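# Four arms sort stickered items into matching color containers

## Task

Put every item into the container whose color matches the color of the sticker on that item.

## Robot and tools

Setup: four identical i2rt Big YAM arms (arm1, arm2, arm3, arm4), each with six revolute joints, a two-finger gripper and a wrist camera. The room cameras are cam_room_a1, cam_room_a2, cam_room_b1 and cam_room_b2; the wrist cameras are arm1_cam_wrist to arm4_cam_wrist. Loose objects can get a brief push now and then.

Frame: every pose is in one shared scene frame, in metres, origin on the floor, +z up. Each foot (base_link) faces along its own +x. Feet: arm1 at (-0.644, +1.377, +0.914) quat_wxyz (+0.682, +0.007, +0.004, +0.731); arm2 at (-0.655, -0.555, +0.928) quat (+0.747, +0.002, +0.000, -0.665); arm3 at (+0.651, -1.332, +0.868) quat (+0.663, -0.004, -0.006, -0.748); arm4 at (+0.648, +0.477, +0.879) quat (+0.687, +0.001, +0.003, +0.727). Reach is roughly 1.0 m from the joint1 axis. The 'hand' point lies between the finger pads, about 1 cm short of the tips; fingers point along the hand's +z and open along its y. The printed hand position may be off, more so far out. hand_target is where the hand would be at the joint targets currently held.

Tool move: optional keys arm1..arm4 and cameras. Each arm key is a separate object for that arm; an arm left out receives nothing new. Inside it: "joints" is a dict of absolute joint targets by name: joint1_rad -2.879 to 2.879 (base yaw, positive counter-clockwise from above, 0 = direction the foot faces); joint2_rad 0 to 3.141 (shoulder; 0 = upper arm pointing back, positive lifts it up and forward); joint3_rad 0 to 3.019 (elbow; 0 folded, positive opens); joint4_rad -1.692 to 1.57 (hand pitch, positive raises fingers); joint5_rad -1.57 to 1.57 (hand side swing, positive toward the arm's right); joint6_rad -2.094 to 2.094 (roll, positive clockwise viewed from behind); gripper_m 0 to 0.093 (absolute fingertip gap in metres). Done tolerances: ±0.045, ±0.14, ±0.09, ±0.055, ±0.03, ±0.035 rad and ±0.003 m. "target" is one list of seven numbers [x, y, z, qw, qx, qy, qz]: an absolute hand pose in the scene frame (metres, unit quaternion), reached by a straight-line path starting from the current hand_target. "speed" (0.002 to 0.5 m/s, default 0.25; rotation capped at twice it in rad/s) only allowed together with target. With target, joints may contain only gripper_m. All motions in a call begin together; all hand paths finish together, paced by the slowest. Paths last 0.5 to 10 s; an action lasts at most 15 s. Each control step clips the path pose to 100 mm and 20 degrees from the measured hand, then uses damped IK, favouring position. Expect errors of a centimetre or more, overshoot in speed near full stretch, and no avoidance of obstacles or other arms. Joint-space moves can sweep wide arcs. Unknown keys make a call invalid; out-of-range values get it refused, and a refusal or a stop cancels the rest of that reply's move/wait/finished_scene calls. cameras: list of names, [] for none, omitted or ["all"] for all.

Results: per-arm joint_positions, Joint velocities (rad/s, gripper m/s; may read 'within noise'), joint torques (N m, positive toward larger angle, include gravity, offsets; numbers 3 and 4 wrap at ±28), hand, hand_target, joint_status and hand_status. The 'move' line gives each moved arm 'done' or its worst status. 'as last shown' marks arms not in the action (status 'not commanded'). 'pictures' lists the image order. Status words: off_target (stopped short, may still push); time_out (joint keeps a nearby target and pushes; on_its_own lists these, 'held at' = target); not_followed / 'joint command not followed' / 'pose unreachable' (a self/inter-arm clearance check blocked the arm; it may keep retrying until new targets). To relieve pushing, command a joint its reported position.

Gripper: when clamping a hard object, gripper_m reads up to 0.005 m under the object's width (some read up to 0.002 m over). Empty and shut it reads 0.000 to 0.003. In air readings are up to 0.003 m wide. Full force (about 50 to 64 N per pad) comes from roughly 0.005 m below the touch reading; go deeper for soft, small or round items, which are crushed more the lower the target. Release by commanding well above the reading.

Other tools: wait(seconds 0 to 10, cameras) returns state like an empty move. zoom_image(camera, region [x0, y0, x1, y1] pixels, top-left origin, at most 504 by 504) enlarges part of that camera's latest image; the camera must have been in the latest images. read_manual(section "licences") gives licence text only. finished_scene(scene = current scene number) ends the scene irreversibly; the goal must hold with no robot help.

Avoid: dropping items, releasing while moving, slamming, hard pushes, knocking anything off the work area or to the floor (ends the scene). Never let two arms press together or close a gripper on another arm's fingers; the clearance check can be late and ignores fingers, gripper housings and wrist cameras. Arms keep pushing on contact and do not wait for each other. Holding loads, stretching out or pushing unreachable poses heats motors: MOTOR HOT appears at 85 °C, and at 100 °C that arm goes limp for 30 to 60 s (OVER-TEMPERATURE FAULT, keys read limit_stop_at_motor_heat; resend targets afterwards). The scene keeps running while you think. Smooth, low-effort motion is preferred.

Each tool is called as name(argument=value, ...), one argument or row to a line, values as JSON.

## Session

move(
  arm1={"joints":{"joint1_rad":1.5,"joint2_rad":1.2,"joint3_rad":1.4,"joint4_rad":-0.9,"joint5_rad":0,"joint6_rad":0,"gripper_m":0.093}},
  arm2={"joints":{"joint1_rad":-1.5,"joint2_rad":1.2,"joint3_rad":1.4,"joint4_rad":-0.9,"joint5_rad":0,"joint6_rad":0,"gripper_m":0.093}},
  arm3={"joints":{"joint1_rad":1.5,"joint2_rad":1.2,"joint3_rad":1.4,"joint4_rad":-0.9,"joint5_rad":0,"joint6_rad":0,"gripper_m":0.093}},
  arm4={"joints":{"joint1_rad":-1.5,"joint2_rad":1.2,"joint3_rad":1.4,"joint4_rad":-0.9,"joint5_rad":0,"joint6_rad":0,"gripper_m":0.093}},
  cameras=["arm1_cam_wrist","arm2_cam_wrist","arm3_cam_wrist","arm4_cam_wrist"],
)

Scene clock: 1.87 s.
Joint torques (N m): arm1=[-1.61 -7.36 14.32 2.11 0.07 -0.11] | arm2=[1.03 -12.34 12.71 2.67 -0.02 -0.09] | arm3=[1.55 -10.99 11.82 1.98 0.12 -0.11] | arm4=[0.97 -11.28 11.17 1.7 0.07 0.18]
Motor temperatures (°C): arm1=[20 23 27 23 21 21 21] | arm2=[23 24 26 22 22 20 23] | arm3=[24 23 24 23 24 23 23] | arm4=[22 21 24 22 24 21 24]
Heat: arm1: hottest joint3_rad 27 °C; arm2: hottest joint3_rad 26 °C; arm3: hottest joint1_rad 24 °C; arm4: hottest joint3_rad 24 °C.
move: arm1 done; arm2 done; arm3 done; arm4 done
Joint velocities: within noise
arm1.joint_positions: joint1_rad=+1.499 joint2_rad=+1.208 joint3_rad=+1.372 joint4_rad=-0.914 joint5_rad=-0.002 joint6_rad=+0.007 gripper_m=+0.09306
arm1.joint_status: all done
arm1.hand: x=-1.1449 y=+1.3779 z=+1.3252 quat_wxyz=(+0.000, +0.914, -0.004, -0.406) (m; scene frame)
arm1.hand_target: x=-1.1474 y=+1.3778 z=+1.3474 quat_wxyz=(-0.002, +0.903, -0.001, -0.429) (m; scene frame)
arm1.hand_status: not commanded
arm2.joint_positions: joint1_rad=-1.503 joint2_rad=+1.214 joint3_rad=+1.390 joint4_rad=-0.911 joint5_rad=+0.000 joint6_rad=+0.015 gripper_m=+0.09310
arm2.joint_status: all done
arm2.hand: x=-1.1590 y=-0.6502 z=+1.3382 quat_wxyz=(-0.039, -0.911, -0.078, +0.403) (m; scene frame)
arm2.hand_target: x=-1.1574 y=-0.6515 z=+1.3523 quat_wxyz=(-0.038, -0.903, -0.086, +0.419) (m; scene frame)
arm2.hand_status: not commanded
arm3.joint_positions: joint1_rad=+1.496 joint2_rad=+1.205 joint3_rad=+1.378 joint4_rad=-0.912 joint5_rad=-0.002 joint6_rad=+0.006 gripper_m=+0.09306
arm3.joint_status: all done
arm3.hand: x=+1.1487 y=-1.4246 z=+1.2776 quat_wxyz=(-0.403, -0.089, -0.910, +0.043) (m; scene frame)
arm3.hand_target: x=+1.1514 y=-1.4234 z=+1.2948 quat_wxyz=(-0.421, -0.084, -0.902, +0.046) (m; scene frame)
arm3.hand_status: not commanded
arm4.joint_positions: joint1_rad=-1.504 joint2_rad=+1.208 joint3_rad=+1.376 joint4_rad=-0.915 joint5_rad=+0.001 joint6_rad=-0.012 gripper_m=+0.09311
arm4.joint_status: all done
arm4.hand: x=+1.1540 y=+0.5406 z=+1.2821 quat_wxyz=(-0.398, +0.063, -0.915, -0.020) (m; scene frame)
arm4.hand_target: x=+1.1563 y=+0.5430 z=+1.3020 quat_wxyz=(-0.419, +0.058, -0.906, -0.025) (m; scene frame)
arm4.hand_status: not commanded
pictures: arm1_cam_wrist, arm2_cam_wrist, arm3_cam_wrist, arm4_cam_wrist
Images, in order (width x height): arm1_cam_wrist 672x504, arm2_cam_wrist 672x504, arm3_cam_wrist 672x504, arm4_cam_wrist 672x504.

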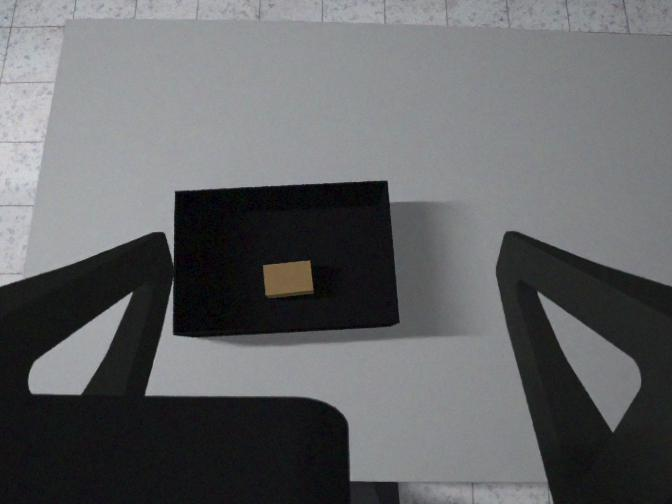

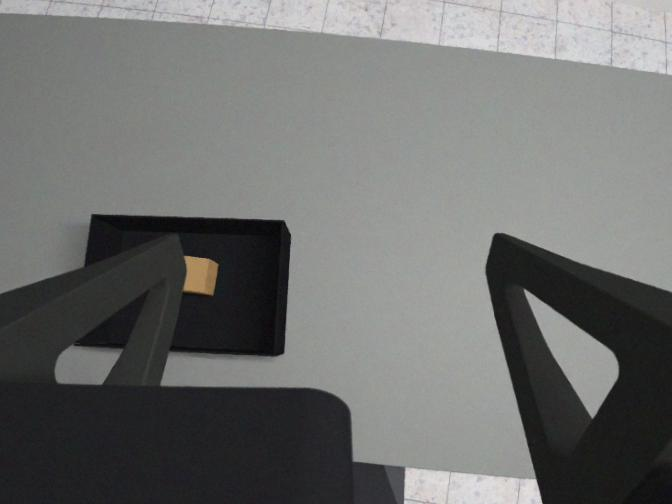

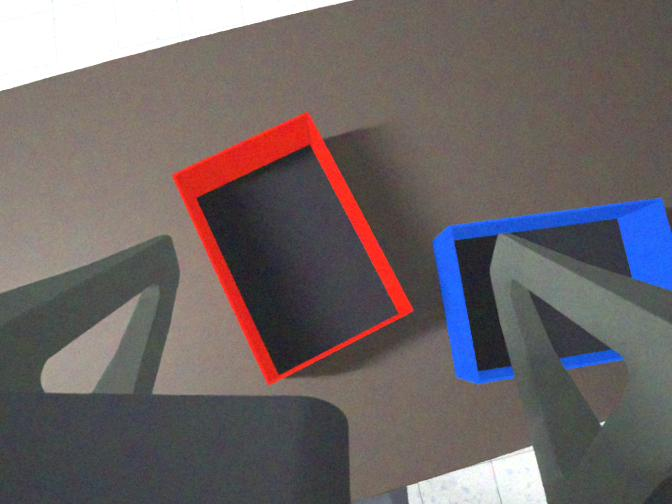

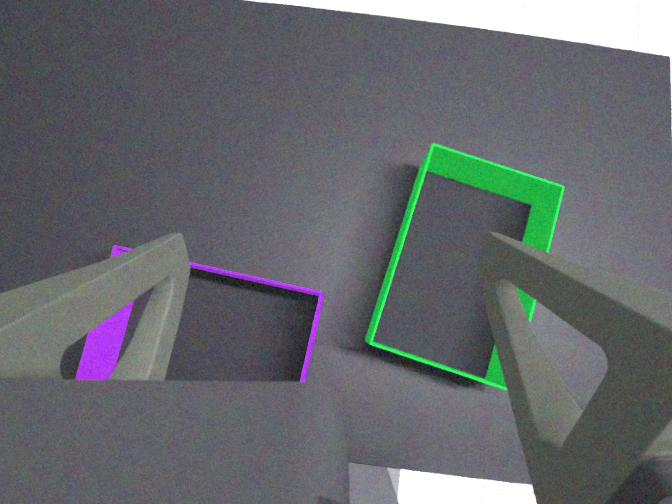

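move(
  arm1={"target":[-1.172,1.316,0.9,-0.0179,-0.9387,-0.0491,0.3415],"speed":0.5},
  arm2={"target":[-1.149,-0.86,0.9,-0.0313,-0.9361,-0.086,0.3406],"speed":0.5},
  cameras=["arm1_cam_wrist","arm2_cam_wrist","cam_room_a1","cam_room_a2"],
)

Scene clock: 14.53 s.
Joint torques (N m): arm1=[-1.08 -12.4 7.64 2.03 0.03 0.11] | arm2=[0.38 -17.96 10.3 2.58 0.4 0.22] | arm3=[1.38 -10.81 11.82 2.02 0.12 -0.11] | arm4=[0.79 -11.69 10.99 1.62 0.05 0.14]
Motor temperatures (°C): arm1=[20 23 29 23 21 21 21] | arm2=[23 24 27 22 22 20 23] | arm3=[24 23 25 23 24 23 23] | arm4=[22 21 28 22 24 21 24]
Heat: arm1: hottest joint3_rad 29 °C; arm2: hottest joint3_rad 27 °C; arm3: hottest joint3_rad 25 °C; arm4: hottest joint3_rad 28 °C.
move: arm1 off_target; arm2 off_target
Joint velocities: within noise
arm1.joint_positions: joint1_rad=+1.612 joint2_rad=+1.792 joint3_rad=+0.780 joint4_rad=+0.080 joint5_rad=+0.004 joint6_rad=+0.007 gripper_m=+0.09306
arm1.joint_status: not commanded
arm1.hand: x=-1.1616 y=+1.3212 z=+0.8856 quat_wxyz=(+0.015, +0.946, +0.049, -0.321) (m; scene frame)
arm1.hand_target: x=-1.1718 y=+1.3160 z=+0.9001 quat_wxyz=(+0.018, +0.938, +0.049, -0.341) (m; scene frame)
arm1.hand_status: off_target (0.018 m and 2.5 deg from the pose sent, 0.431 m and 10.2 deg at the start)
arm2.joint_positions: joint1_rad=-1.046 joint2_rad=+1.891 joint3_rad=+0.921 joint4_rad=-0.015 joint5_rad=+0.280 joint6_rad=+0.343 gripper_m=+0.09309
arm2.joint_status: not commanded
arm2.hand: x=-1.1273 y=-0.8484 z=+0.8807 quat_wxyz=(-0.016, -0.944, -0.102, +0.314) (m; scene frame)
arm2.hand_target: x=-1.1480 y=-0.8594 z=+0.9008 quat_wxyz=(-0.031, -0.936, -0.086, +0.340) (m; scene frame)
arm2.hand_status: off_target (0.031 m and 4.0 deg from the pose sent, 0.486 m and 7.8 deg at the start)
arm3, arm4: as last shown
pictures: arm1_cam_wrist, arm2_cam_wrist, cam_room_a1, cam_room_a2
Images, in order (width x height): arm1_cam_wrist 672x504, arm2_cam_wrist 672x504, cam_room_a1 672x504, cam_room_a2 672x504.

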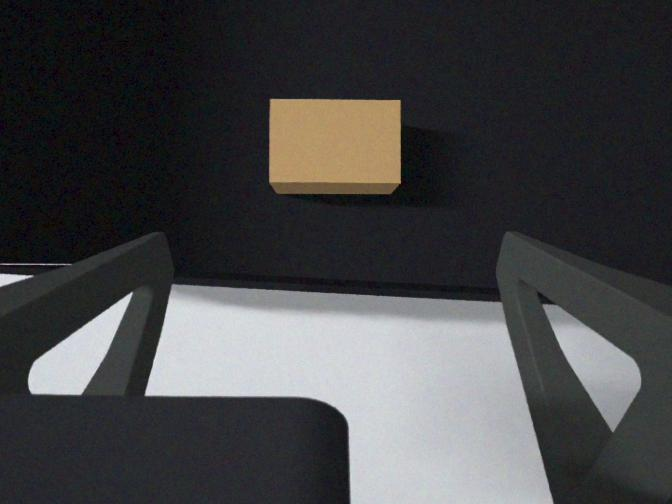

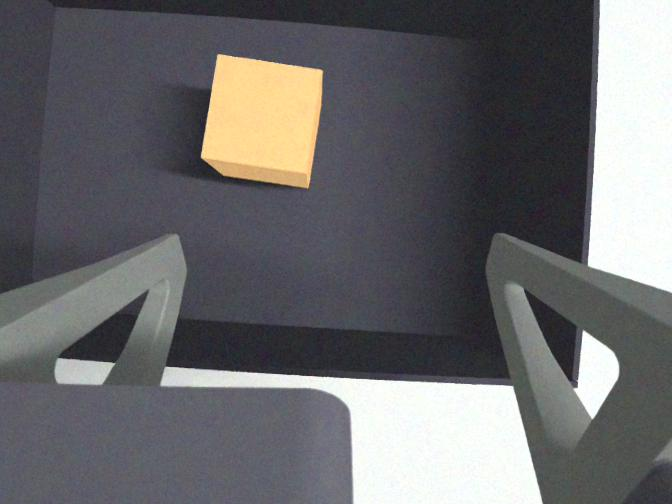

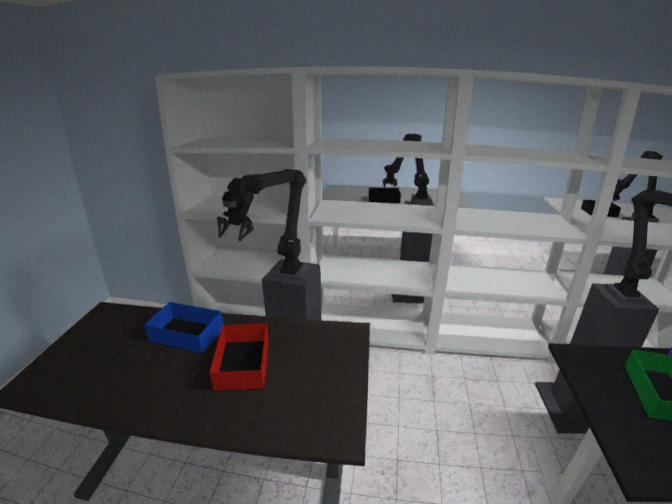

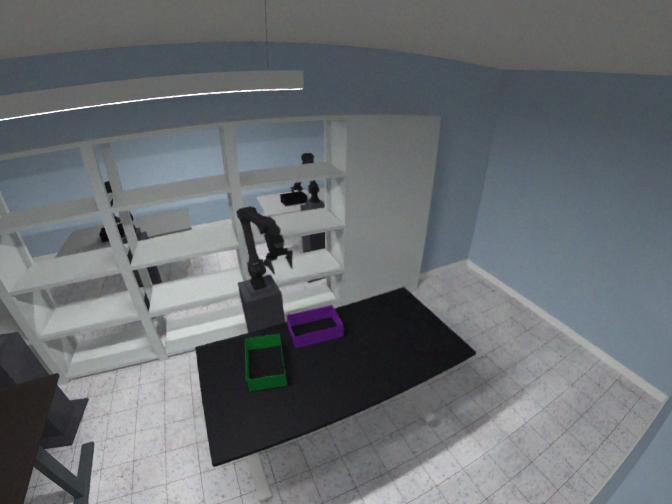

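move(
  arm1={"target":[-1.236,1.311,0.835,-0.0179,-0.9387,-0.0491,0.3415],"speed":0.4},
  arm2={"target":[-1.208,-0.903,0.84,-0.003,-0.94,-0.0082,0.342],"speed":0.4},
  cameras=[],
)

move(
  arm1={"target":[-1.242,1.311,0.765,-0.0179,-0.9387,-0.0491,0.3415],"speed":0.25},
  arm2={"target":[-1.214,-0.903,0.765,-0.003,-0.94,-0.0082,0.342],"speed":0.25},
  cameras=["arm1_cam_wrist","arm2_cam_wrist"],
)

Scene clock: 28.30 s.
Joint torques (N m): arm1=[-1.08 -13.92 9.03 1.88 -0.07 0.07] | arm2=[1.32 -19.37 10.55 1.28 0.5 0.21] | arm3=[1.2 -11.05 11.84 2 0.11 -0.11] | arm4=[0.97 -11.22 11.1 1.72 0.1 0.19]
Motor temperatures (°C): arm1=[20 24 29 23 21 21 21] | arm2=[23 25 29 22 22 20 23] | arm3=[24 24 26 23 24 23 23] | arm4=[22 22 31 22 24 21 24]
Heat: arm1: hottest joint3_rad 29 °C; arm2: hottest joint3_rad 29 °C; arm3: hottest joint3_rad 26 °C; arm4: hottest joint3_rad 31 °C.
move: arm1 off_target; arm2 off_target
Joint velocities: within noise
arm1.joint_positions: joint1_rad=+1.612 joint2_rad=+2.045 joint3_rad=+0.940 joint4_rad=+0.160 joint5_rad=+0.004 joint6_rad=+0.007 gripper_m=+0.09306
arm1.joint_status: not commanded
arm1.hand: x=-1.2126 y=+1.3159 z=+0.8184 quat_wxyz=(+0.014, +0.948, +0.049, -0.315) (m; scene frame)
arm1.hand_target: x=-1.2351 y=+1.3111 z=+0.8359 quat_wxyz=(+0.018, +0.938, +0.049, -0.342) (m; scene frame)
arm1.hand_status: off_target (0.029 m and 3.3 deg from the pose sent, 0.091 m and 2.5 deg at the start)
arm2.joint_positions: joint1_rad=-1.030 joint2_rad=+2.135 joint3_rad=+1.200 joint4_rad=-0.049 joint5_rad=+0.393 joint6_rad=+0.510 gripper_m=+0.09310
arm2.joint_status: not commanded
arm2.hand: x=-1.1998 y=-0.8923 z=+0.8390 quat_wxyz=(+0.001, -0.941, -0.014, +0.339) (m; scene frame)
arm2.hand_target: x=-1.2075 y=-0.9028 z=+0.8401 quat_wxyz=(-0.003, -0.940, -0.008, +0.342) (m; scene frame)
arm2.hand_status: off_target (0.013 m and 0.9 deg from the pose sent, 0.106 m and 11.3 deg at the start)
arm3, arm4: as last shown
pictures: none
No camera images: "cameras" was empty.

Scene clock: 29.50 s.
Joint torques (N m): arm1=[-1.08 -12.63 7.24 1.83 0.06 -0.04] | arm2=[0.67 -20.42 9.25 2.48 0.33 0.17] | arm3=[1.44 -10.81 11.82 2.02 0.11 -0.11] | arm4=[0.97 -11.4 11.12 1.72 0.09 0.18]
Motor temperatures (°C): arm1=[20 24 29 23 21 21 21] | arm2=[23 25 29 22 22 20 23] | arm3=[24 24 26 23 24 23 23] | arm4=[22 22 32 22 24 21 24]
Heat: arm1: hottest joint3_rad 29 °C; arm2: hottest joint3_rad 29 °C; arm3: hottest joint3_rad 26 °C; arm4: hottest joint3_rad 32 °C.
move: arm1 done; arm2 off_target
Joint velocities: within noise
arm1.joint_positions: joint1_rad=+1.612 joint2_rad=+2.204 joint3_rad=+1.004 joint4_rad=+0.303 joint5_rad=+0.000 joint6_rad=+0.014 gripper_m=+0.09306
arm1.joint_status: not commanded
arm1.hand: x=-1.2347 y=+1.3134 z=+0.7702 quat_wxyz=(+0.019, +0.940, +0.045, -0.337) (m; scene frame)
arm1.hand_target: x=-1.2416 y=+1.3112 z=+0.7650 quat_wxyz=(+0.018, +0.938, +0.049, -0.341) (m; scene frame)
arm1.hand_status: done (0.009 m and 0.7 deg from the pose sent, 0.061 m and 3.3 deg at the start)
arm2.joint_positions: joint1_rad=-1.030 joint2_rad=+2.308 joint3_rad=+1.249 joint4_rad=+0.044 joint5_rad=+0.393 joint6_rad=+0.510 gripper_m=+0.09310
arm2.joint_status: not commanded
arm2.hand: x=-1.1990 y=-0.8916 z=+0.7602 quat_wxyz=(+0.010, -0.945, -0.017, +0.327) (m; scene frame)
arm2.hand_target: x=-1.2133 y=-0.9027 z=+0.7656 quat_wxyz=(-0.003, -0.940, -0.008, +0.342) (m; scene frame)
arm2.hand_status: off_target (0.019 m and 2.5 deg from the pose sent, 0.076 m and 0.9 deg at the start)
arm3, arm4: as last shown
pictures: arm1_cam_wrist, arm2_cam_wrist
Images, in order (width x height): arm1_cam_wrist 672x504, arm2_cam_wrist 672x504.

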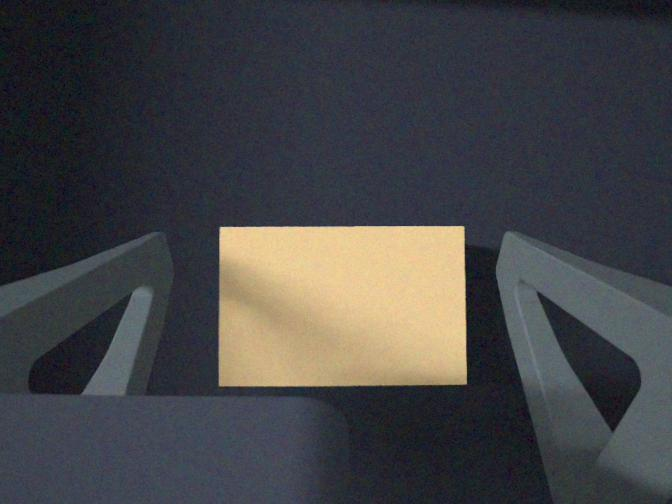

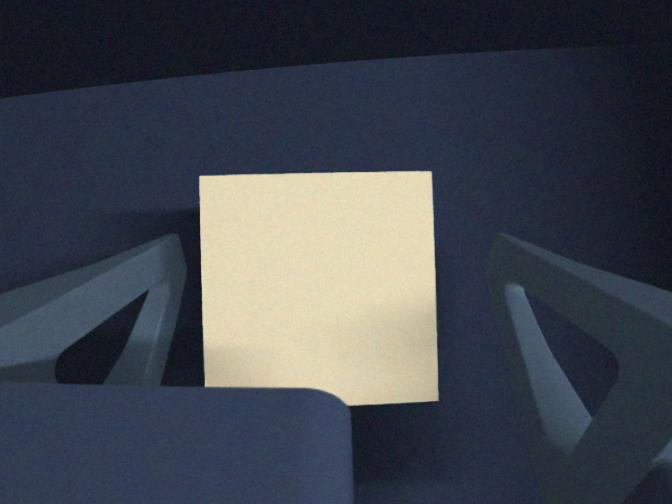

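move(
  arm1={"target":[-1.228,1.311,0.747,-0.0179,-0.9387,-0.0491,0.3415],"speed":0.2},
  arm2={"target":[-1.205,-0.903,0.75,-0.003,-0.94,-0.0082,0.342],"speed":0.2},
  cameras=[],
)

move(
  arm1={"joints":{"gripper_m":0.05}},
  arm2={"joints":{"gripper_m":0.036}},
  cameras=["arm1_cam_wrist","arm2_cam_wrist"],
)

Scene clock: 35.73 s.
Joint torques (N m): arm1=[-1.38 -12.34 4.04 1.88 0.06 -0.04] | arm2=[1.38 -18.55 8.28 2.58 0.5 0.22] | arm3=[1.55 -11.05 11.84 2.02 0.12 -0.1] | arm4=[1.2 -11.22 11.04 1.63 0.08 0.17]
Motor temperatures (°C): arm1=[20 24 29 23 21 21 21] | arm2=[23 25 29 22 22 20 23] | arm3=[24 24 27 23 24 23 23] | arm4=[22 22 33 22 24 21 24]
Heat: arm1: hottest joint3_rad 29 °C; arm2: hottest joint3_rad 29 °C; arm3: hottest joint3_rad 27 °C; arm4: hottest joint3_rad 33 °C.
move: arm1 off_target; arm2 off_target
Joint velocities: within noise
arm1.joint_positions: joint1_rad=+1.612 joint2_rad=+2.237 joint3_rad=+1.004 joint4_rad=+0.363 joint5_rad=+0.003 joint6_rad=+0.014 gripper_m=+0.09306
arm1.joint_status: not commanded
arm1.hand: x=-1.2369 y=+1.3136 z=+0.7609 quat_wxyz=(+0.018, +0.936, +0.045, -0.350) (m; scene frame)
arm1.hand_target: x=-1.2277 y=+1.3113 z=+0.7473 quat_wxyz=(+0.018, +0.939, +0.049, -0.341) (m; scene frame)
arm1.hand_status: off_target (0.017 m and 1.1 deg from the pose sent, 0.024 m and 0.7 deg at the start)
arm2.joint_positions: joint1_rad=-1.029 joint2_rad=+2.310 joint3_rad=+1.249 joint4_rad=+0.077 joint5_rad=+0.394 joint6_rad=+0.514 gripper_m=+0.09309
arm2.joint_status: not commanded
arm2.hand: x=-1.2035 y=-0.8956 z=+0.7635 quat_wxyz=(+0.001, -0.941, -0.012, +0.339) (m; scene frame)
arm2.hand_target: x=-1.2044 y=-0.9028 z=+0.7505 quat_wxyz=(-0.003, -0.940, -0.008, +0.342) (m; scene frame)
arm2.hand_status: off_target (0.015 m and 0.7 deg from the pose sent, 0.017 m and 2.5 deg at the start)
arm3, arm4: as last shown
pictures: none
No camera images: "cameras" was empty.

Scene clock: 36.37 s.
Joint torques (N m): arm1=[-1.14 -12.57 4.04 1.87 0.07 0.01] | arm2=[1.55 -18.61 8.31 2.51 0.41 0.2] | arm3=[1.26 -10.93 11.81 1.96 0.11 -0.11] | arm4=[1.26 -10.93 11.11 1.68 0.04 0.15]
Motor temperatures (°C): arm1=[20 24 29 23 21 21 21] | arm2=[23 25 29 22 22 20 23] | arm3=[24 24 27 23 24 23 23] | arm4=[22 22 33 22 24 21 24]
Heat: arm1: hottest joint3_rad 29 °C; arm2: hottest joint3_rad 29 °C; arm3: hottest joint3_rad 27 °C; arm4: hottest joint3_rad 33 °C.
move: arm1 off_target; arm2 off_target
Joint velocities: within noise
arm1.joint_positions: joint1_rad=+1.612 joint2_rad=+2.237 joint3_rad=+1.004 joint4_rad=+0.364 joint5_rad=+0.003 joint6_rad=+0.014 gripper_m=+0.06808
arm1.joint_status: gripper_m off_target (ended at +0.06811, target +0.05000)
arm1.hand: x=-1.2371 y=+1.3137 z=+0.7610 quat_wxyz=(+0.018, +0.935, +0.045, -0.350) (m; scene frame)
arm1.hand_target: x=-1.2277 y=+1.3112 z=+0.7473 quat_wxyz=(+0.018, +0.939, +0.049, -0.341) (m; scene frame)
arm1.hand_status: not commanded
arm2.joint_positions: joint1_rad=-1.029 joint2_rad=+2.310 joint3_rad=+1.249 joint4_rad=+0.078 joint5_rad=+0.396 joint6_rad=+0.515 gripper_m=+0.05327
arm2.joint_status: gripper_m off_target (ended at +0.05329, target +0.03600)
arm2.hand: x=-1.2037 y=-0.8954 z=+0.7635 quat_wxyz=(+0.001, -0.940, -0.011, +0.340) (m; scene frame)
arm2.hand_target: x=-1.2043 y=-0.9027 z=+0.7503 quat_wxyz=(-0.003, -0.940, -0.008, +0.342) (m; scene frame)
arm2.hand_status: not commanded
arm3, arm4: as last shown
pictures: arm1_cam_wrist, arm2_cam_wrist
Images, in order (width x height): arm1_cam_wrist 672x504, arm2_cam_wrist 672x504.

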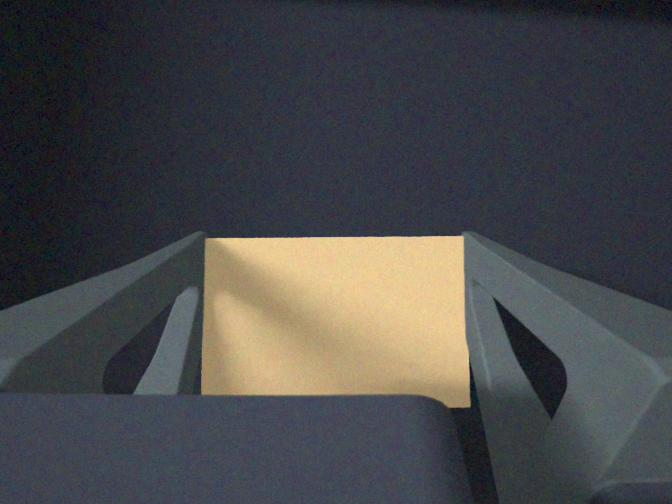

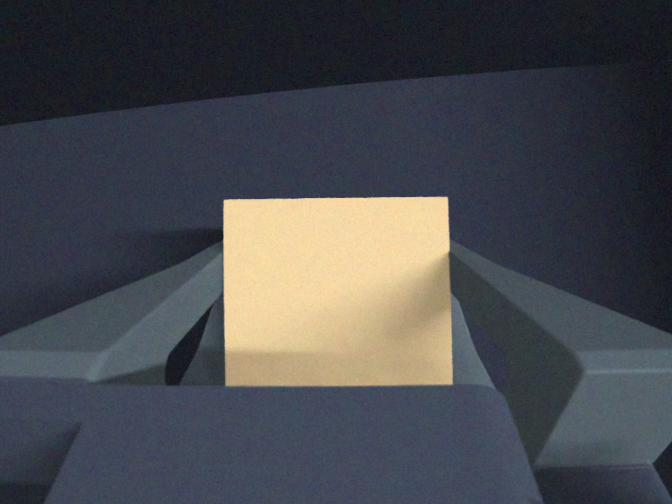

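move(
  arm1={"joints":{"gripper_m":0.093}},
  cameras=[],
)

move(
  arm1={"target":[-1.2,1.309,0.738,-0.0179,-0.9387,-0.0491,0.3415],"speed":0.2},
  cameras=[],
)

move(
  arm1={"joints":{"gripper_m":0.05}},
  cameras=["arm1_cam_wrist"],
)

Scene clock: 41.43 s.
Joint torques (N m): arm1=[-1.03 -12.57 4.14 2 0.06 0.01] | arm2=[1.44 -18.55 8.28 2.54 0.42 0.2] | arm3=[1.49 -10.93 11.85 1.98 0.11 -0.09] | arm4=[1.03 -11.28 11.12 1.59 0.06 0.16]
Motor temperatures (°C): arm1=[20 24 29 23 21 21 21] | arm2=[23 25 29 22 22 20 23] | arm3=[24 24 27 23 24 23 23] | arm4=[22 22 34 22 24 21 24]
Heat: arm1: hottest joint3_rad 29 °C; arm2: hottest joint3_rad 29 °C; arm3: hottest joint3_rad 27 °C; arm4: hottest joint3_rad 34 °C.
move: arm1 done
Joint velocities: within noise
arm1.joint_positions: joint1_rad=+1.612 joint2_rad=+2.237 joint3_rad=+1.004 joint4_rad=+0.364 joint5_rad=+0.003 joint6_rad=+0.014 gripper_m=+0.09297
arm1.joint_status: all done
arm1.hand: x=-1.2371 y=+1.3137 z=+0.7610 quat_wxyz=(+0.018, +0.935, +0.045, -0.350) (m; scene frame)
arm1.hand_target: x=-1.2277 y=+1.3112 z=+0.7473 quat_wxyz=(+0.018, +0.939, +0.049, -0.341) (m; scene frame)
arm1.hand_status: not commanded
arm2, arm3, arm4: as last shown
pictures: none
No camera images: "cameras" was empty.

Scene clock: 42.40 s.
Joint torques (N m): arm1=[-0.5 -11.93 2.59 1.66 0.09 0.08] | arm2=[1.38 -18.55 8.31 2.5 0.42 0.2] | arm3=[1.38 -10.99 11.85 2 0.11 -0.11] | arm4=[1.26 -11.69 11.1 1.68 0.07 0.14]
Motor temperatures (°C): arm1=[20 24 29 23 21 21 21] | arm2=[23 25 29 22 22 20 23] | arm3=[24 24 27 23 24 23 23] | arm4=[22 22 34 22 24 21 24]
Heat: arm1: hottest joint3_rad 29 °C; arm2: hottest joint3_rad 29 °C; arm3: hottest joint3_rad 27 °C; arm4: hottest joint3_rad 34 °C.
move: arm1 off_target
Joint velocities: within noise
arm1.joint_positions: joint1_rad=+1.616 joint2_rad=+2.237 joint3_rad=+0.939 joint4_rad=+0.447 joint5_rad=+0.010 joint6_rad=+0.014 gripper_m=+0.09297
arm1.joint_status: not commanded
arm1.hand: x=-1.2169 y=+1.3146 z=+0.7561 quat_wxyz=(+0.016, +0.932, +0.045, -0.359) (m; scene frame)
arm1.hand_target: x=-1.1998 y=+1.3095 z=+0.7386 quat_wxyz=(+0.018, +0.938, +0.049, -0.341) (m; scene frame)
arm1.hand_status: off_target (0.025 m and 2.2 deg from the pose sent, 0.044 m and 1.2 deg at the start)
arm2, arm3, arm4: as last shown
pictures: none
No camera images: "cameras" was empty.

Scene clock: 42.97 s.
Joint torques (N m): arm1=[-0.62 -11.4 2.59 1.68 0.08 0.09] | arm2=[1.44 -18.43 8.32 2.54 0.42 0.2] | arm3=[1.38 -10.87 11.86 2.02 0.11 -0.1] | arm4=[0.79 -11.4 11.18 1.54 0.06 0.15]
Motor temperatures (°C): arm1=[20 24 29 23 21 21 21] | arm2=[23 25 29 22 22 20 23] | arm3=[24 24 27 23 24 23 23] | arm4=[22 22 34 22 24 21 24]
Heat: arm1: hottest joint3_rad 29 °C; arm2: hottest joint3_rad 29 °C; arm3: hottest joint3_rad 27 °C; arm4: hottest joint3_rad 34 °C.
move: arm1 off_target
Joint velocities: within noise
arm1.joint_positions: joint1_rad=+1.616 joint2_rad=+2.237 joint3_rad=+0.939 joint4_rad=+0.447 joint5_rad=+0.010 joint6_rad=+0.015 gripper_m=+0.06858
arm1.joint_status: gripper_m off_target (ended at +0.06861, target +0.05000)
arm1.hand: x=-1.2169 y=+1.3145 z=+0.7562 quat_wxyz=(+0.017, +0.932, +0.045, -0.359) (m; scene frame)
arm1.hand_target: x=-1.1998 y=+1.3094 z=+0.7386 quat_wxyz=(+0.018, +0.938, +0.049, -0.341) (m; scene frame)
arm1.hand_status: not commanded
arm2: as last shown
arm3.joint_positions: joint1_rad=+1.496 joint2_rad=+1.205 joint3_rad=+1.378 joint4_rad=-0.912 joint5_rad=-0.002 joint6_rad=+0.006 gripper_m=+0.09306
arm3.joint_status: not commanded
arm3.hand: x=+1.1487 y=-1.4246 z=+1.2776 quat_wxyz=(-0.403, -0.089, -0.910, +0.043) (m; scene frame)
arm3.hand_target: x=+1.1514 y=-1.4234 z=+1.2948 quat_wxyz=(-0.421, -0.084, -0.902, +0.046) (m; scene frame)
arm3.hand_status: not commanded
arm4.joint_positions: joint1_rad=-1.504 joint2_rad=+1.208 joint3_rad=+1.376 joint4_rad=-0.915 joint5_rad=+0.001 joint6_rad=-0.012 gripper_m=+0.09311
arm4.joint_status: not commanded
arm4.hand: x=+1.1540 y=+0.5406 z=+1.2821 quat_wxyz=(-0.398, +0.063, -0.915, -0.020) (m; scene frame)
arm4.hand_target: x=+1.1563 y=+0.5430 z=+1.3020 quat_wxyz=(-0.419, +0.058, -0.906, -0.025) (m; scene frame)
arm4.hand_status: not commanded
pictures: arm1_cam_wrist
Images, in order (width x height): arm1_cam_wrist 672x504.

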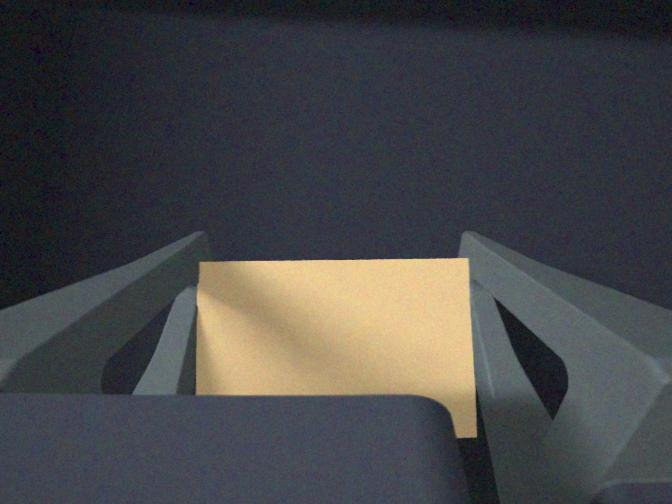

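move(
  arm1={"joints":{"gripper_m":0.093}},
  cameras=["arm1_cam_wrist"],
)

move(
  arm1={"target":[-1.182,1.309,0.738,-0.0179,-0.9387,-0.0491,0.3415],"speed":0.2},
  cameras=["arm1_cam_wrist"],
)

Scene clock: 59.53 s.
Joint torques (N m): arm1=[-1.03 -12.34 2.69 1.62 0.06 0.08] | arm2=[1.49 -18.55 8.28 2.51 0.42 0.2] | arm3=[1.44 -10.87 11.84 1.96 0.13 -0.11] | arm4=[1.26 -11.4 11 1.66 0.03 0.17]
Motor temperatures (°C): arm1=[20 25 28 23 21 21 22] | arm2=[23 25 28 22 22 20 24] | arm3=[24 24 28 23 24 23 23] | arm4=[22 22 36 22 24 21 24]
Heat: arm1: hottest joint3_rad 28 °C; arm2: hottest joint3_rad 28 °C; arm3: hottest joint3_rad 28 °C; arm4: hottest joint3_rad 36 °C.
move: arm1 done
Joint velocities: within noise
arm1.joint_positions: joint1_rad=+1.616 joint2_rad=+2.237 joint3_rad=+0.939 joint4_rad=+0.447 joint5_rad=+0.010 joint6_rad=+0.016 gripper_m=+0.09297
arm1.joint_status: all done
arm1.hand: x=-1.2169 y=+1.3145 z=+0.7562 quat_wxyz=(+0.017, +0.932, +0.045, -0.359) (m; scene frame)
arm1.hand_target: x=-1.1998 y=+1.3094 z=+0.7386 quat_wxyz=(+0.018, +0.938, +0.049, -0.341) (m; scene frame)
arm1.hand_status: not commanded
arm2, arm3, arm4: as last shown
pictures: arm1_cam_wrist
Images, in order (width x height): arm1_cam_wrist 672x504.

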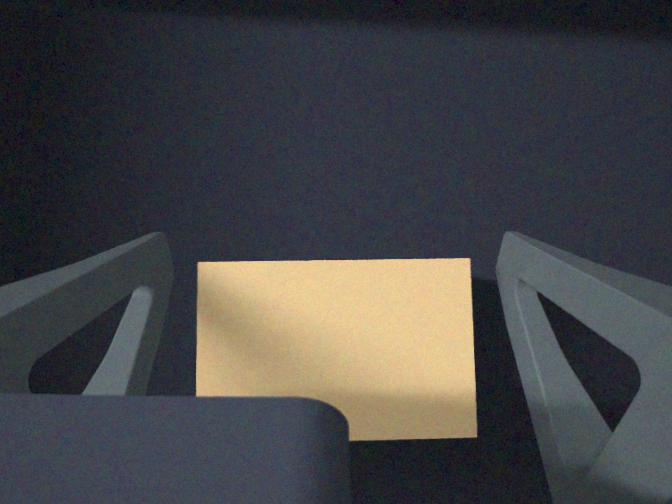

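Scene clock: 60.50 s.
Joint torques (N m): arm1=[-0.85 -12.51 2.21 1.76 0.11 0.09] | arm2=[1.38 -18.67 8.29 2.52 0.43 0.2] | arm3=[1.44 -10.99 11.81 1.98 0.12 -0.11] | arm4=[1.03 -11.4 11.11 1.7 0.06 0.18]
Motor temperatures (°C): arm1=[20 25 28 23 21 21 22] | arm2=[23 25 28 22 22 20 24] | arm3=[24 24 28 23 24 23 23] | arm4=[22 22 36 22 24 21 24]
Heat: arm1: hottest joint3_rad 28 °C; arm2: hottest joint3_rad 28 °C; arm3: hottest joint3_rad 28 °C; arm4: hottest joint3_rad 36 °C.
move: arm1 off_target
Joint velocities: within noise
arm1.joint_positions: joint1_rad=+1.622 joint2_rad=+2.237 joint3_rad=+0.886 joint4_rad=+0.486 joint5_rad=+0.013 joint6_rad=+0.018 gripper_m=+0.09297
arm1.joint_status: not commanded
arm1.hand: x=-1.1948 y=+1.3144 z=+0.7487 quat_wxyz=(+0.016, +0.935, +0.046, -0.353) (m; scene frame)
arm1.hand_target: x=-1.1819 y=+1.3092 z=+0.7382 quat_wxyz=(+0.018, +0.939, +0.049, -0.341) (m; scene frame)
arm1.hand_status: off_target (0.018 m and 1.4 deg from the pose sent, 0.040 m and 2.2 deg at the start)
arm2, arm3, arm4: as last shown
pictures: arm1_cam_wrist
Images, in order (width x height): arm1_cam_wrist 672x504.

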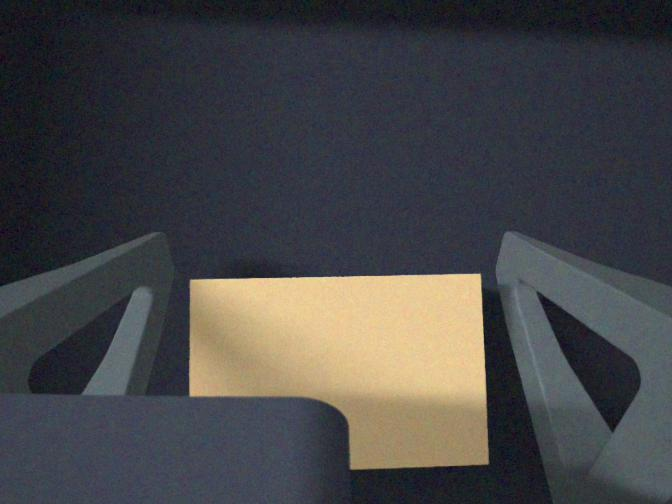

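move(
  arm1={"target":[-1.205,1.311,0.86,-0.0153,-0.955,-0.05,0.292],"speed":0.25},
  cameras=["arm1_cam_wrist"],
)

Scene clock: 73.83 s.
Joint torques (N m): arm1=[-1.73 -12.4 9.1 0.88 -0.03 0.03] | arm2=[1.38 -18.61 8.29 2.51 0.41 0.2] | arm3=[1.44 -10.87 11.82 1.99 0.12 -0.11] | arm4=[1.26 -11.11 11.1 1.57 0.07 0.18]
Motor temperatures (°C): arm1=[20 25 28 23 21 21 21] | arm2=[23 25 28 22 22 20 24] | arm3=[24 24 29 23 24 23 23] | arm4=[22 22 37 22 24 21 24]
Heat: arm1: hottest joint3_rad 28 °C; arm2: hottest joint3_rad 28 °C; arm3: hottest joint3_rad 29 °C; arm4: hottest joint3_rad 37 °C.
move: arm1 off_target
Joint velocities: within noise
arm1.joint_positions: joint1_rad=+1.622 joint2_rad=+1.923 joint3_rad=+0.920 joint4_rad=+0.000 joint5_rad=+0.007 joint6_rad=+0.018 gripper_m=+0.09297
arm1.joint_status: not commanded
arm1.hand: x=-1.1950 y=+1.3129 z=+0.8556 quat_wxyz=(+0.014, +0.957, +0.048, -0.287) (m; scene frame)
arm1.hand_target: x=-1.2047 y=+1.3110 z=+0.8602 quat_wxyz=(+0.015, +0.955, +0.050, -0.292) (m; scene frame)
arm1.hand_status: off_target (0.011 m and 0.6 deg from the pose sent, 0.112 m and 7.4 deg at the start)
arm2, arm3, arm4: as last shown
pictures: arm1_cam_wrist
Images, in order (width x height): arm1_cam_wrist 672x504.

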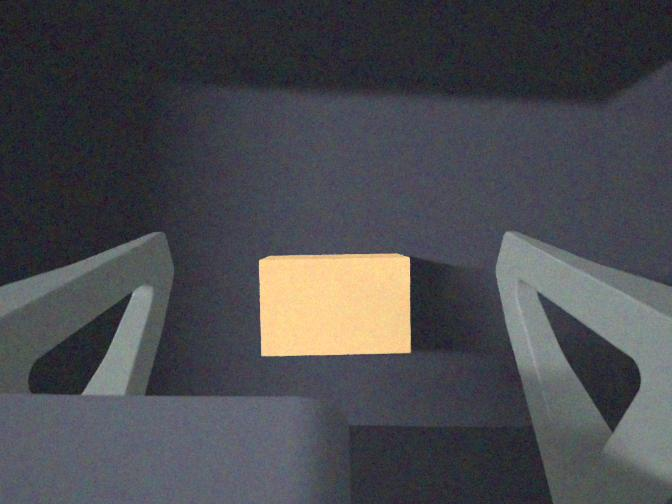

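move(
  arm1={"target":[-1.183,1.310,0.81,-0.0176,-0.9415,-0.0492,0.332],"speed":0.25},
  cameras=[],
)

move(
  arm1={"target":[-1.183,1.310,0.748,-0.0176,-0.9415,-0.0492,0.332],"speed":0.2},
  cameras=["arm1_cam_wrist"],
)

Scene clock: 83.07 s.
Joint torques (N m): arm1=[-1.14 -12.57 5.72 2.15 0.1 0.11] | arm2=[1.44 -18.49 8.31 2.52 0.41 0.19] | arm3=[1.44 -10.99 11.84 1.98 0.11 -0.1] | arm4=[1.03 -11.63 11.11 1.74 0.09 0.19]
Motor temperatures (°C): arm1=[20 25 28 23 21 21 21] | arm2=[23 25 28 22 22 20 24] | arm3=[24 24 29 23 24 23 23] | arm4=[22 22 38 22 24 21 24]
Heat: arm1: hottest joint3_rad 28 °C; arm2: hottest joint3_rad 28 °C; arm3: hottest joint3_rad 29 °C; arm4: hottest joint3_rad 38 °C.
move: arm1 off_target
Joint velocities: within noise
arm1.joint_positions: joint1_rad=+1.622 joint2_rad=+2.040 joint3_rad=+0.828 joint4_rad=+0.277 joint5_rad=+0.010 joint6_rad=+0.018 gripper_m=+0.09297
arm1.joint_status: not commanded
arm1.hand: x=-1.1756 y=+1.3158 z=+0.8041 quat_wxyz=(+0.015, +0.946, +0.048, -0.319) (m; scene frame)
arm1.hand_target: x=-1.1828 y=+1.3099 z=+0.8101 quat_wxyz=(+0.018, +0.942, +0.049, -0.332) (m; scene frame)
arm1.hand_status: off_target (0.011 m and 1.6 deg from the pose sent, 0.047 m and 5.4 deg at the start)
arm2, arm3, arm4: as last shown
pictures: none
No camera images: "cameras" was empty.

Scene clock: 84.03 s.
Joint torques (N m): arm1=[-0.38 -11.63 5.05 1.81 0.07 0.07] | arm2=[1.44 -18.55 8.29 2.52 0.42 0.2] | arm3=[1.55 -11.05 11.82 1.98 0.12 -0.11] | arm4=[0.73 -11.4 11.04 1.7 0.07 0.19]
Motor temperatures (°C): arm1=[20 25 28 23 21 21 21] | arm2=[23 25 28 22 22 20 24] | arm3=[24 24 29 23 24 23 23] | arm4=[22 22 38 22 24 21 24]
Heat: arm1: hottest joint3_rad 28 °C; arm2: hottest joint3_rad 28 °C; arm3: hottest joint3_rad 29 °C; arm4: hottest joint3_rad 38 °C.
move: arm1 done
Joint velocities: within noise
arm1.joint_positions: joint1_rad=+1.622 joint2_rad=+2.203 joint3_rad=+0.857 joint4_rad=+0.422 joint5_rad=+0.010 joint6_rad=+0.021 gripper_m=+0.09297
arm1.joint_status: not commanded
arm1.hand: x=-1.1765 y=+1.3161 z=+0.7495 quat_wxyz=(+0.016, +0.945, +0.046, -0.325) (m; scene frame)
arm1.hand_target: x=-1.1828 y=+1.3099 z=+0.7481 quat_wxyz=(+0.018, +0.942, +0.049, -0.332) (m; scene frame)
arm1.hand_status: done (0.009 m and 1.0 deg from the pose sent, 0.057 m and 1.6 deg at the start)
arm2.joint_positions: joint1_rad=-1.029 joint2_rad=+2.310 joint3_rad=+1.249 joint4_rad=+0.078 joint5_rad=+0.396 joint6_rad=+0.515 gripper_m=+0.05327
arm2.joint_status: not commanded
arm2.hand: x=-1.2037 y=-0.8954 z=+0.7635 quat_wxyz=(+0.001, -0.940, -0.011, +0.340) (m; scene frame)
arm2.hand_target: x=-1.2043 y=-0.9027 z=+0.7503 quat_wxyz=(-0.003, -0.940, -0.008, +0.342) (m; scene frame)
arm2.hand_status: not commanded
arm3, arm4: as last shown
pictures: arm1_cam_wrist
Images, in order (width x height): arm1_cam_wrist 672x504.

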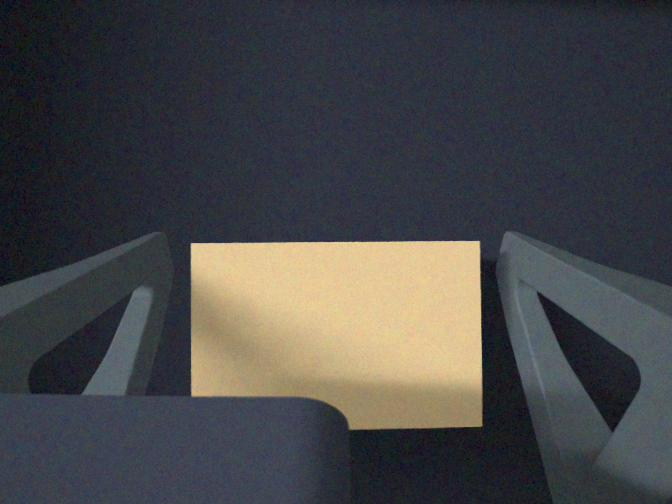

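move(
  arm1={"target":[-1.157,1.309,0.745,-0.0176,-0.9415,-0.0492,0.332],"speed":0.2},
  cameras=["arm1_cam_wrist"],
)

Scene clock: 96.40 s.
Joint torques (N m): arm1=[-1.32 -12.4 1.44 1.66 0.09 0.09] | arm2=[1.55 -18.49 8.28 2.54 0.42 0.2] | arm3=[1.44 -11.05 11.81 2.03 0.11 -0.11] | arm4=[0.91 -11.52 11.07 1.58 0.07 0.15]
Motor temperatures (°C): arm1=[20 25 28 23 21 21 21] | arm2=[23 25 28 22 22 20 24] | arm3=[24 24 29 23 24 23 23] | arm4=[22 22 39 22 24 21 24]
Heat: arm1: hottest joint3_rad 28 °C; arm2: hottest joint3_rad 28 °C; arm3: hottest joint3_rad 29 °C; arm4: hottest joint3_rad 39 °C.
move: arm1 off_target
Joint velocities: within noise
arm1.joint_positions: joint1_rad=+1.628 joint2_rad=+2.203 joint3_rad=+0.820 joint4_rad=+0.492 joint5_rad=+0.017 joint6_rad=+0.024 gripper_m=+0.09297
arm1.joint_status: not commanded
arm1.hand: x=-1.1690 y=+1.3148 z=+0.7516 quat_wxyz=(+0.015, +0.939, +0.046, -0.341) (m; scene frame)
arm1.hand_target: x=-1.1571 y=+1.3093 z=+0.7451 quat_wxyz=(+0.017, +0.942, +0.049, -0.332) (m; scene frame)
arm1.hand_status: off_target (0.015 m and 1.1 deg from the pose sent, 0.021 m and 1.0 deg at the start)
arm2, arm3, arm4: as last shown
pictures: arm1_cam_wrist
Images, in order (width x height): arm1_cam_wrist 672x504.

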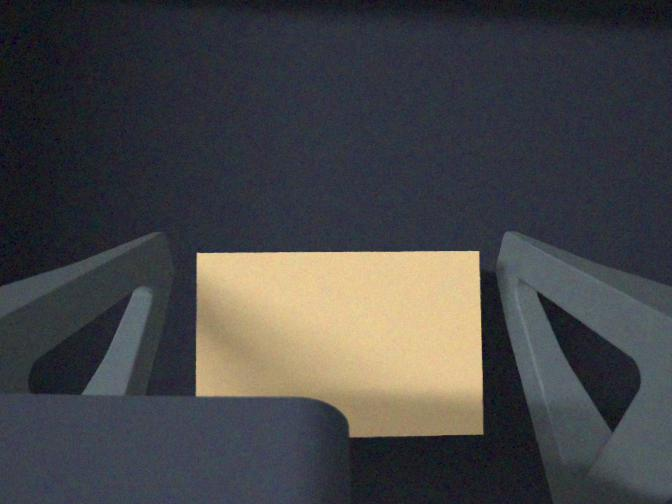

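move(
  arm1={"target":[-1.175,1.311,0.84,-0.01,-0.9803,-0.0513,0.1905],"speed":0.3},
  cameras=["arm1_cam_wrist"],
)

Scene clock: 113.90 s.
Joint torques (N m): arm1=[-1.32 -12.86 8.57 0.66 -0.07 0.01] | arm2=[1.55 -18.61 8.29 2.52 0.42 0.2] | arm3=[1.44 -10.99 11.79 2 0.11 -0.11] | arm4=[0.79 -11.46 11.08 1.78 0.09 0.17]
Motor temperatures (°C): arm1=[20 24 28 23 21 21 21] | arm2=[23 25 28 22 22 20 24] | arm3=[24 24 30 23 24 23 23] | arm4=[22 22 40 22 24 21 24]
Heat: arm1: hottest joint3_rad 28 °C; arm2: hottest joint3_rad 28 °C; arm3: hottest joint3_rad 30 °C; arm4: hottest joint3_rad 40 °C.
move: arm1 off_target
Joint velocities: within noise
arm1.joint_positions: joint1_rad=+1.628 joint2_rad=+1.946 joint3_rad=+0.974 joint4_rad=-0.242 joint5_rad=+0.006 joint6_rad=+0.025 gripper_m=+0.09297
arm1.joint_status: not commanded
arm1.hand: x=-1.1658 y=+1.3129 z=+0.8338 quat_wxyz=(+0.009, +0.982, +0.050, -0.184) (m; scene frame)
arm1.hand_target: x=-1.1749 y=+1.3111 z=+0.8401 quat_wxyz=(+0.010, +0.980, +0.051, -0.191) (m; scene frame)
arm1.hand_status: off_target (0.011 m and 0.7 deg from the pose sent, 0.089 m and 17.9 deg at the start)
arm2, arm3, arm4: as last shown
pictures: arm1_cam_wrist
Images, in order (width x height): arm1_cam_wrist 672x504.

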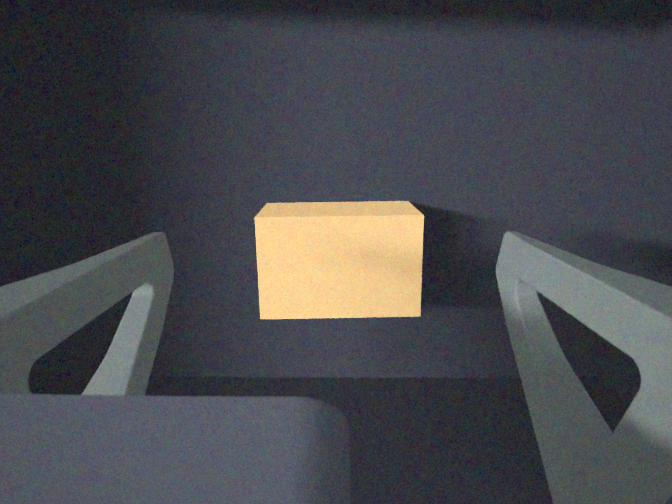

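move(
  arm1={"target":[-1.168,1.311,0.742,-0.01,-0.9803,-0.0513,0.1905],"speed":0.25},
  cameras=["arm1_cam_wrist"],
)

Scene clock: 116.87 s.
Joint torques (N m): arm1=[-1.85 -14.68 5.83 1.5 0.08 0.02] | arm2=[1.49 -18.55 8.31 2.51 0.42 0.2] | arm3=[1.32 -10.93 11.79 1.98 0.11 -0.12] | arm4=[1.03 -11.58 11.12 1.65 0.04 0.16]
Motor temperatures (°C): arm1=[20 25 28 23 21 21 21] | arm2=[23 25 28 22 22 20 24] | arm3=[24 24 30 23 24 23 23] | arm4=[22 22 40 22 24 21 24]
Heat: arm1: hottest joint3_rad 28 °C; arm2: hottest joint3_rad 28 °C; arm3: hottest joint3_rad 30 °C; arm4: hottest joint3_rad 40 °C.
move: arm1 off_target
Joint velocities: within noise
arm1.joint_positions: joint1_rad=+1.628 joint2_rad=+2.185 joint3_rad=+0.975 joint4_rad=-0.032 joint5_rad=+0.004 joint6_rad=+0.027 gripper_m=+0.09297
arm1.joint_status: not commanded
arm1.hand: x=-1.1524 y=+1.3147 z=+0.7325 quat_wxyz=(+0.009, +0.984, +0.049, -0.171) (m; scene frame)
arm1.hand_target: x=-1.1678 y=+1.3111 z=+0.7423 quat_wxyz=(+0.010, +0.980, +0.051, -0.191) (m; scene frame)
arm1.hand_status: off_target (0.019 m and 2.3 deg from the pose sent, 0.092 m and 0.7 deg at the start)
arm2: as last shown
arm3.joint_positions: joint1_rad=+1.496 joint2_rad=+1.205 joint3_rad=+1.378 joint4_rad=-0.912 joint5_rad=-0.002 joint6_rad=+0.006 gripper_m=+0.09306
arm3.joint_status: not commanded
arm3.hand: x=+1.1487 y=-1.4246 z=+1.2776 quat_wxyz=(-0.403, -0.089, -0.910, +0.043) (m; scene frame)
arm3.hand_target: x=+1.1514 y=-1.4234 z=+1.2948 quat_wxyz=(-0.421, -0.084, -0.902, +0.046) (m; scene frame)
arm3.hand_status: not commanded
arm4.joint_positions: joint1_rad=-1.504 joint2_rad=+1.208 joint3_rad=+1.376 joint4_rad=-0.915 joint5_rad=+0.001 joint6_rad=-0.012 gripper_m=+0.09311
arm4.joint_status: not commanded
arm4.hand: x=+1.1540 y=+0.5406 z=+1.2821 quat_wxyz=(-0.398, +0.063, -0.915, -0.020) (m; scene frame)
arm4.hand_target: x=+1.1563 y=+0.5430 z=+1.3020 quat_wxyz=(-0.419, +0.058, -0.906, -0.025) (m; scene frame)
arm4.hand_status: not commanded
pictures: arm1_cam_wrist
Images, in order (width x height): arm1_cam_wrist 672x504.

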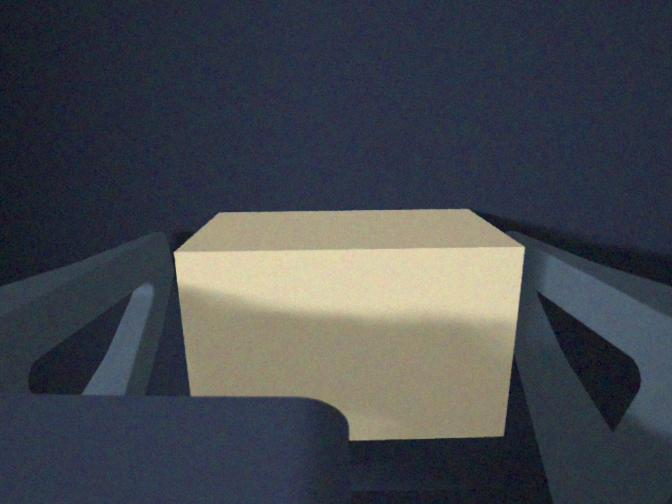

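move(
  arm1={"joints":{"gripper_m":0.05}},
  arm2={"target":[-1.16,-0.89,0.98,-0.003,-0.94,-0.0082,0.342],"speed":0.35},
  cameras=[],
)

move(
  arm1={"target":[-1.12,1.315,0.98,-0.01,-0.9803,-0.0513,0.1905],"speed":0.35},
  cameras=["arm1_cam_wrist","arm2_cam_wrist","cam_room_b1","cam_room_b2"],
)

Scene clock: 123.07 s.
Joint torques (N m): arm1=[-0.91 -14.39 6.02 1.52 0.07 0.05] | arm2=[1.44 -16.67 8.94 1.42 0.47 0.22] | arm3=[1.49 -10.87 11.79 1.99 0.12 -0.11] | arm4=[1.26 -11.28 11.14 1.72 0.07 0.16]
Motor temperatures (°C): arm1=[20 25 28 23 21 21 21] | arm2=[23 25 28 22 22 20 25] | arm3=[24 24 30 23 24 23 23] | arm4=[22 22 40 22 24 21 24]
Heat: arm1: hottest joint3_rad 28 °C; arm2: hottest joint3_rad 28 °C; arm3: hottest joint3_rad 30 °C; arm4: hottest joint3_rad 40 °C.
move: arm1 off_target; arm2 off_target
Joint velocities: within noise
arm1.joint_positions: joint1_rad=+1.628 joint2_rad=+2.185 joint3_rad=+0.975 joint4_rad=-0.032 joint5_rad=+0.005 joint6_rad=+0.027 gripper_m=+0.06898
arm1.joint_status: gripper_m off_target (ended at +0.06901, target +0.05000)
arm1.hand: x=-1.1524 y=+1.3148 z=+0.7325 quat_wxyz=(+0.009, +0.984, +0.049, -0.171) (m; scene frame)
arm1.hand_target: x=-1.1678 y=+1.3111 z=+0.7423 quat_wxyz=(+0.010, +0.980, +0.051, -0.190) (m; scene frame)
arm1.hand_status: not commanded
arm2.joint_positions: joint1_rad=-0.994 joint2_rad=+1.783 joint3_rad=+1.143 joint4_rad=-0.313 joint5_rad=+0.414 joint6_rad=+0.544 gripper_m=+0.05327
arm2.joint_status: not commanded
arm2.hand: x=-1.1675 y=-0.8910 z=+0.9960 quat_wxyz=(-0.011, -0.935, -0.008, +0.355) (m; scene frame)
arm2.hand_target: x=-1.1599 y=-0.8898 z=+0.9804 quat_wxyz=(-0.003, -0.940, -0.008, +0.342) (m; scene frame)
arm2.hand_status: off_target (0.018 m and 1.9 deg from the pose sent, 0.221 m and 0.6 deg at the start)
arm3, arm4: as last shown
pictures: none
No camera images: "cameras" was empty.

Scene clock: 124.43 s.
Joint torques (N m): arm1=[-1.2 -9.29 11.63 0.47 0.1 0.08] | arm2=[1.38 -16.67 8.94 1.43 0.47 0.22] | arm3=[1.44 -10.87 11.81 2.02 0.11 -0.11] | arm4=[1.03 -11.22 11.03 1.7 0.05 0.16]
Motor temperatures (°C): arm1=[20 25 28 23 21 21 21] | arm2=[23 25 28 22 22 20 25] | arm3=[24 24 30 23 24 23 23] | arm4=[22 22 40 22 24 21 24]
Heat: arm1: hottest joint3_rad 28 °C; arm2: hottest joint3_rad 28 °C; arm3: hottest joint3_rad 30 °C; arm4: hottest joint3_rad 40 °C.
move: arm1 off_target
Joint velocities: within noise
arm1.joint_positions: joint1_rad=+1.628 joint2_rad=+1.544 joint3_rad=+0.901 joint4_rad=-0.572 joint5_rad=+0.005 joint6_rad=+0.027 gripper_m=+0.06898
arm1.joint_status: not commanded
arm1.hand: x=-1.1102 y=+1.3190 z=+0.9726 quat_wxyz=(+0.010, +0.982, +0.049, -0.184) (m; scene frame)
arm1.hand_target: x=-1.1196 y=+1.3151 z=+0.9800 quat_wxyz=(+0.010, +0.980, +0.051, -0.190) (m; scene frame)
arm1.hand_status: off_target (0.013 m and 0.8 deg from the pose sent, 0.250 m and 2.3 deg at the start)
arm2, arm3, arm4: as last shown
arm2.hand: x=-1.1675 y=-0.8910 z=+0.9960 quat_wxyz=(-0.012, -0.935, -0.008, +0.355) (m; scene frame)
pictures: arm1_cam_wrist, arm2_cam_wrist, cam_room_b1, cam_room_b2
Images, in order (width x height): arm1_cam_wrist 672x504, arm2_cam_wrist 672x504, cam_room_b1 672x504, cam_room_b2 672x504.

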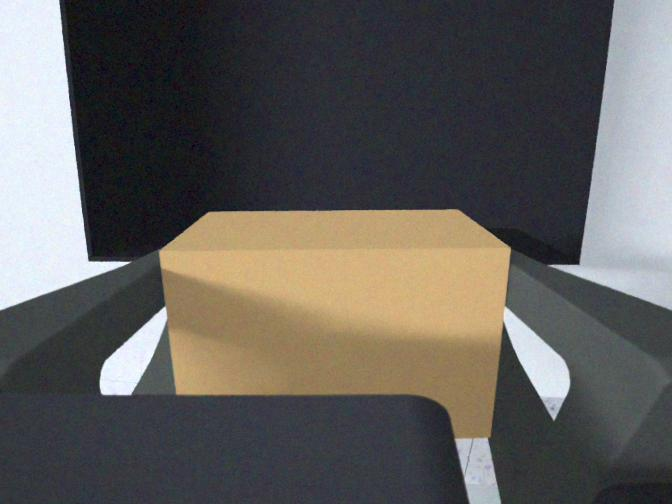

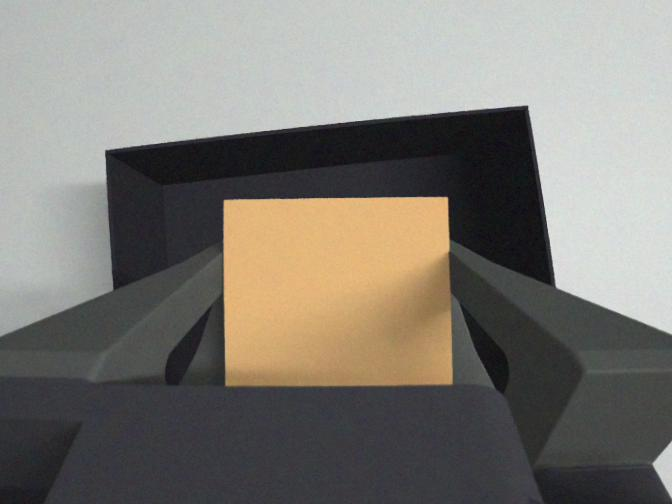

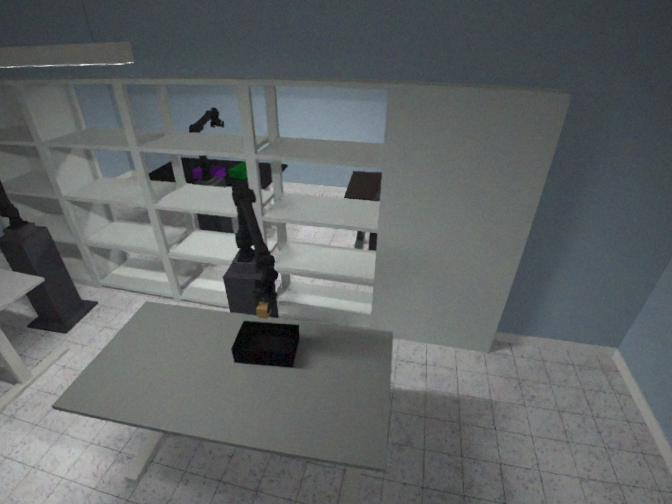

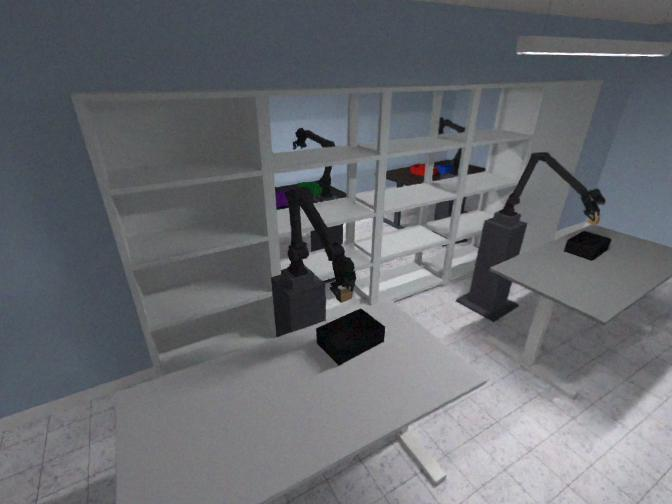

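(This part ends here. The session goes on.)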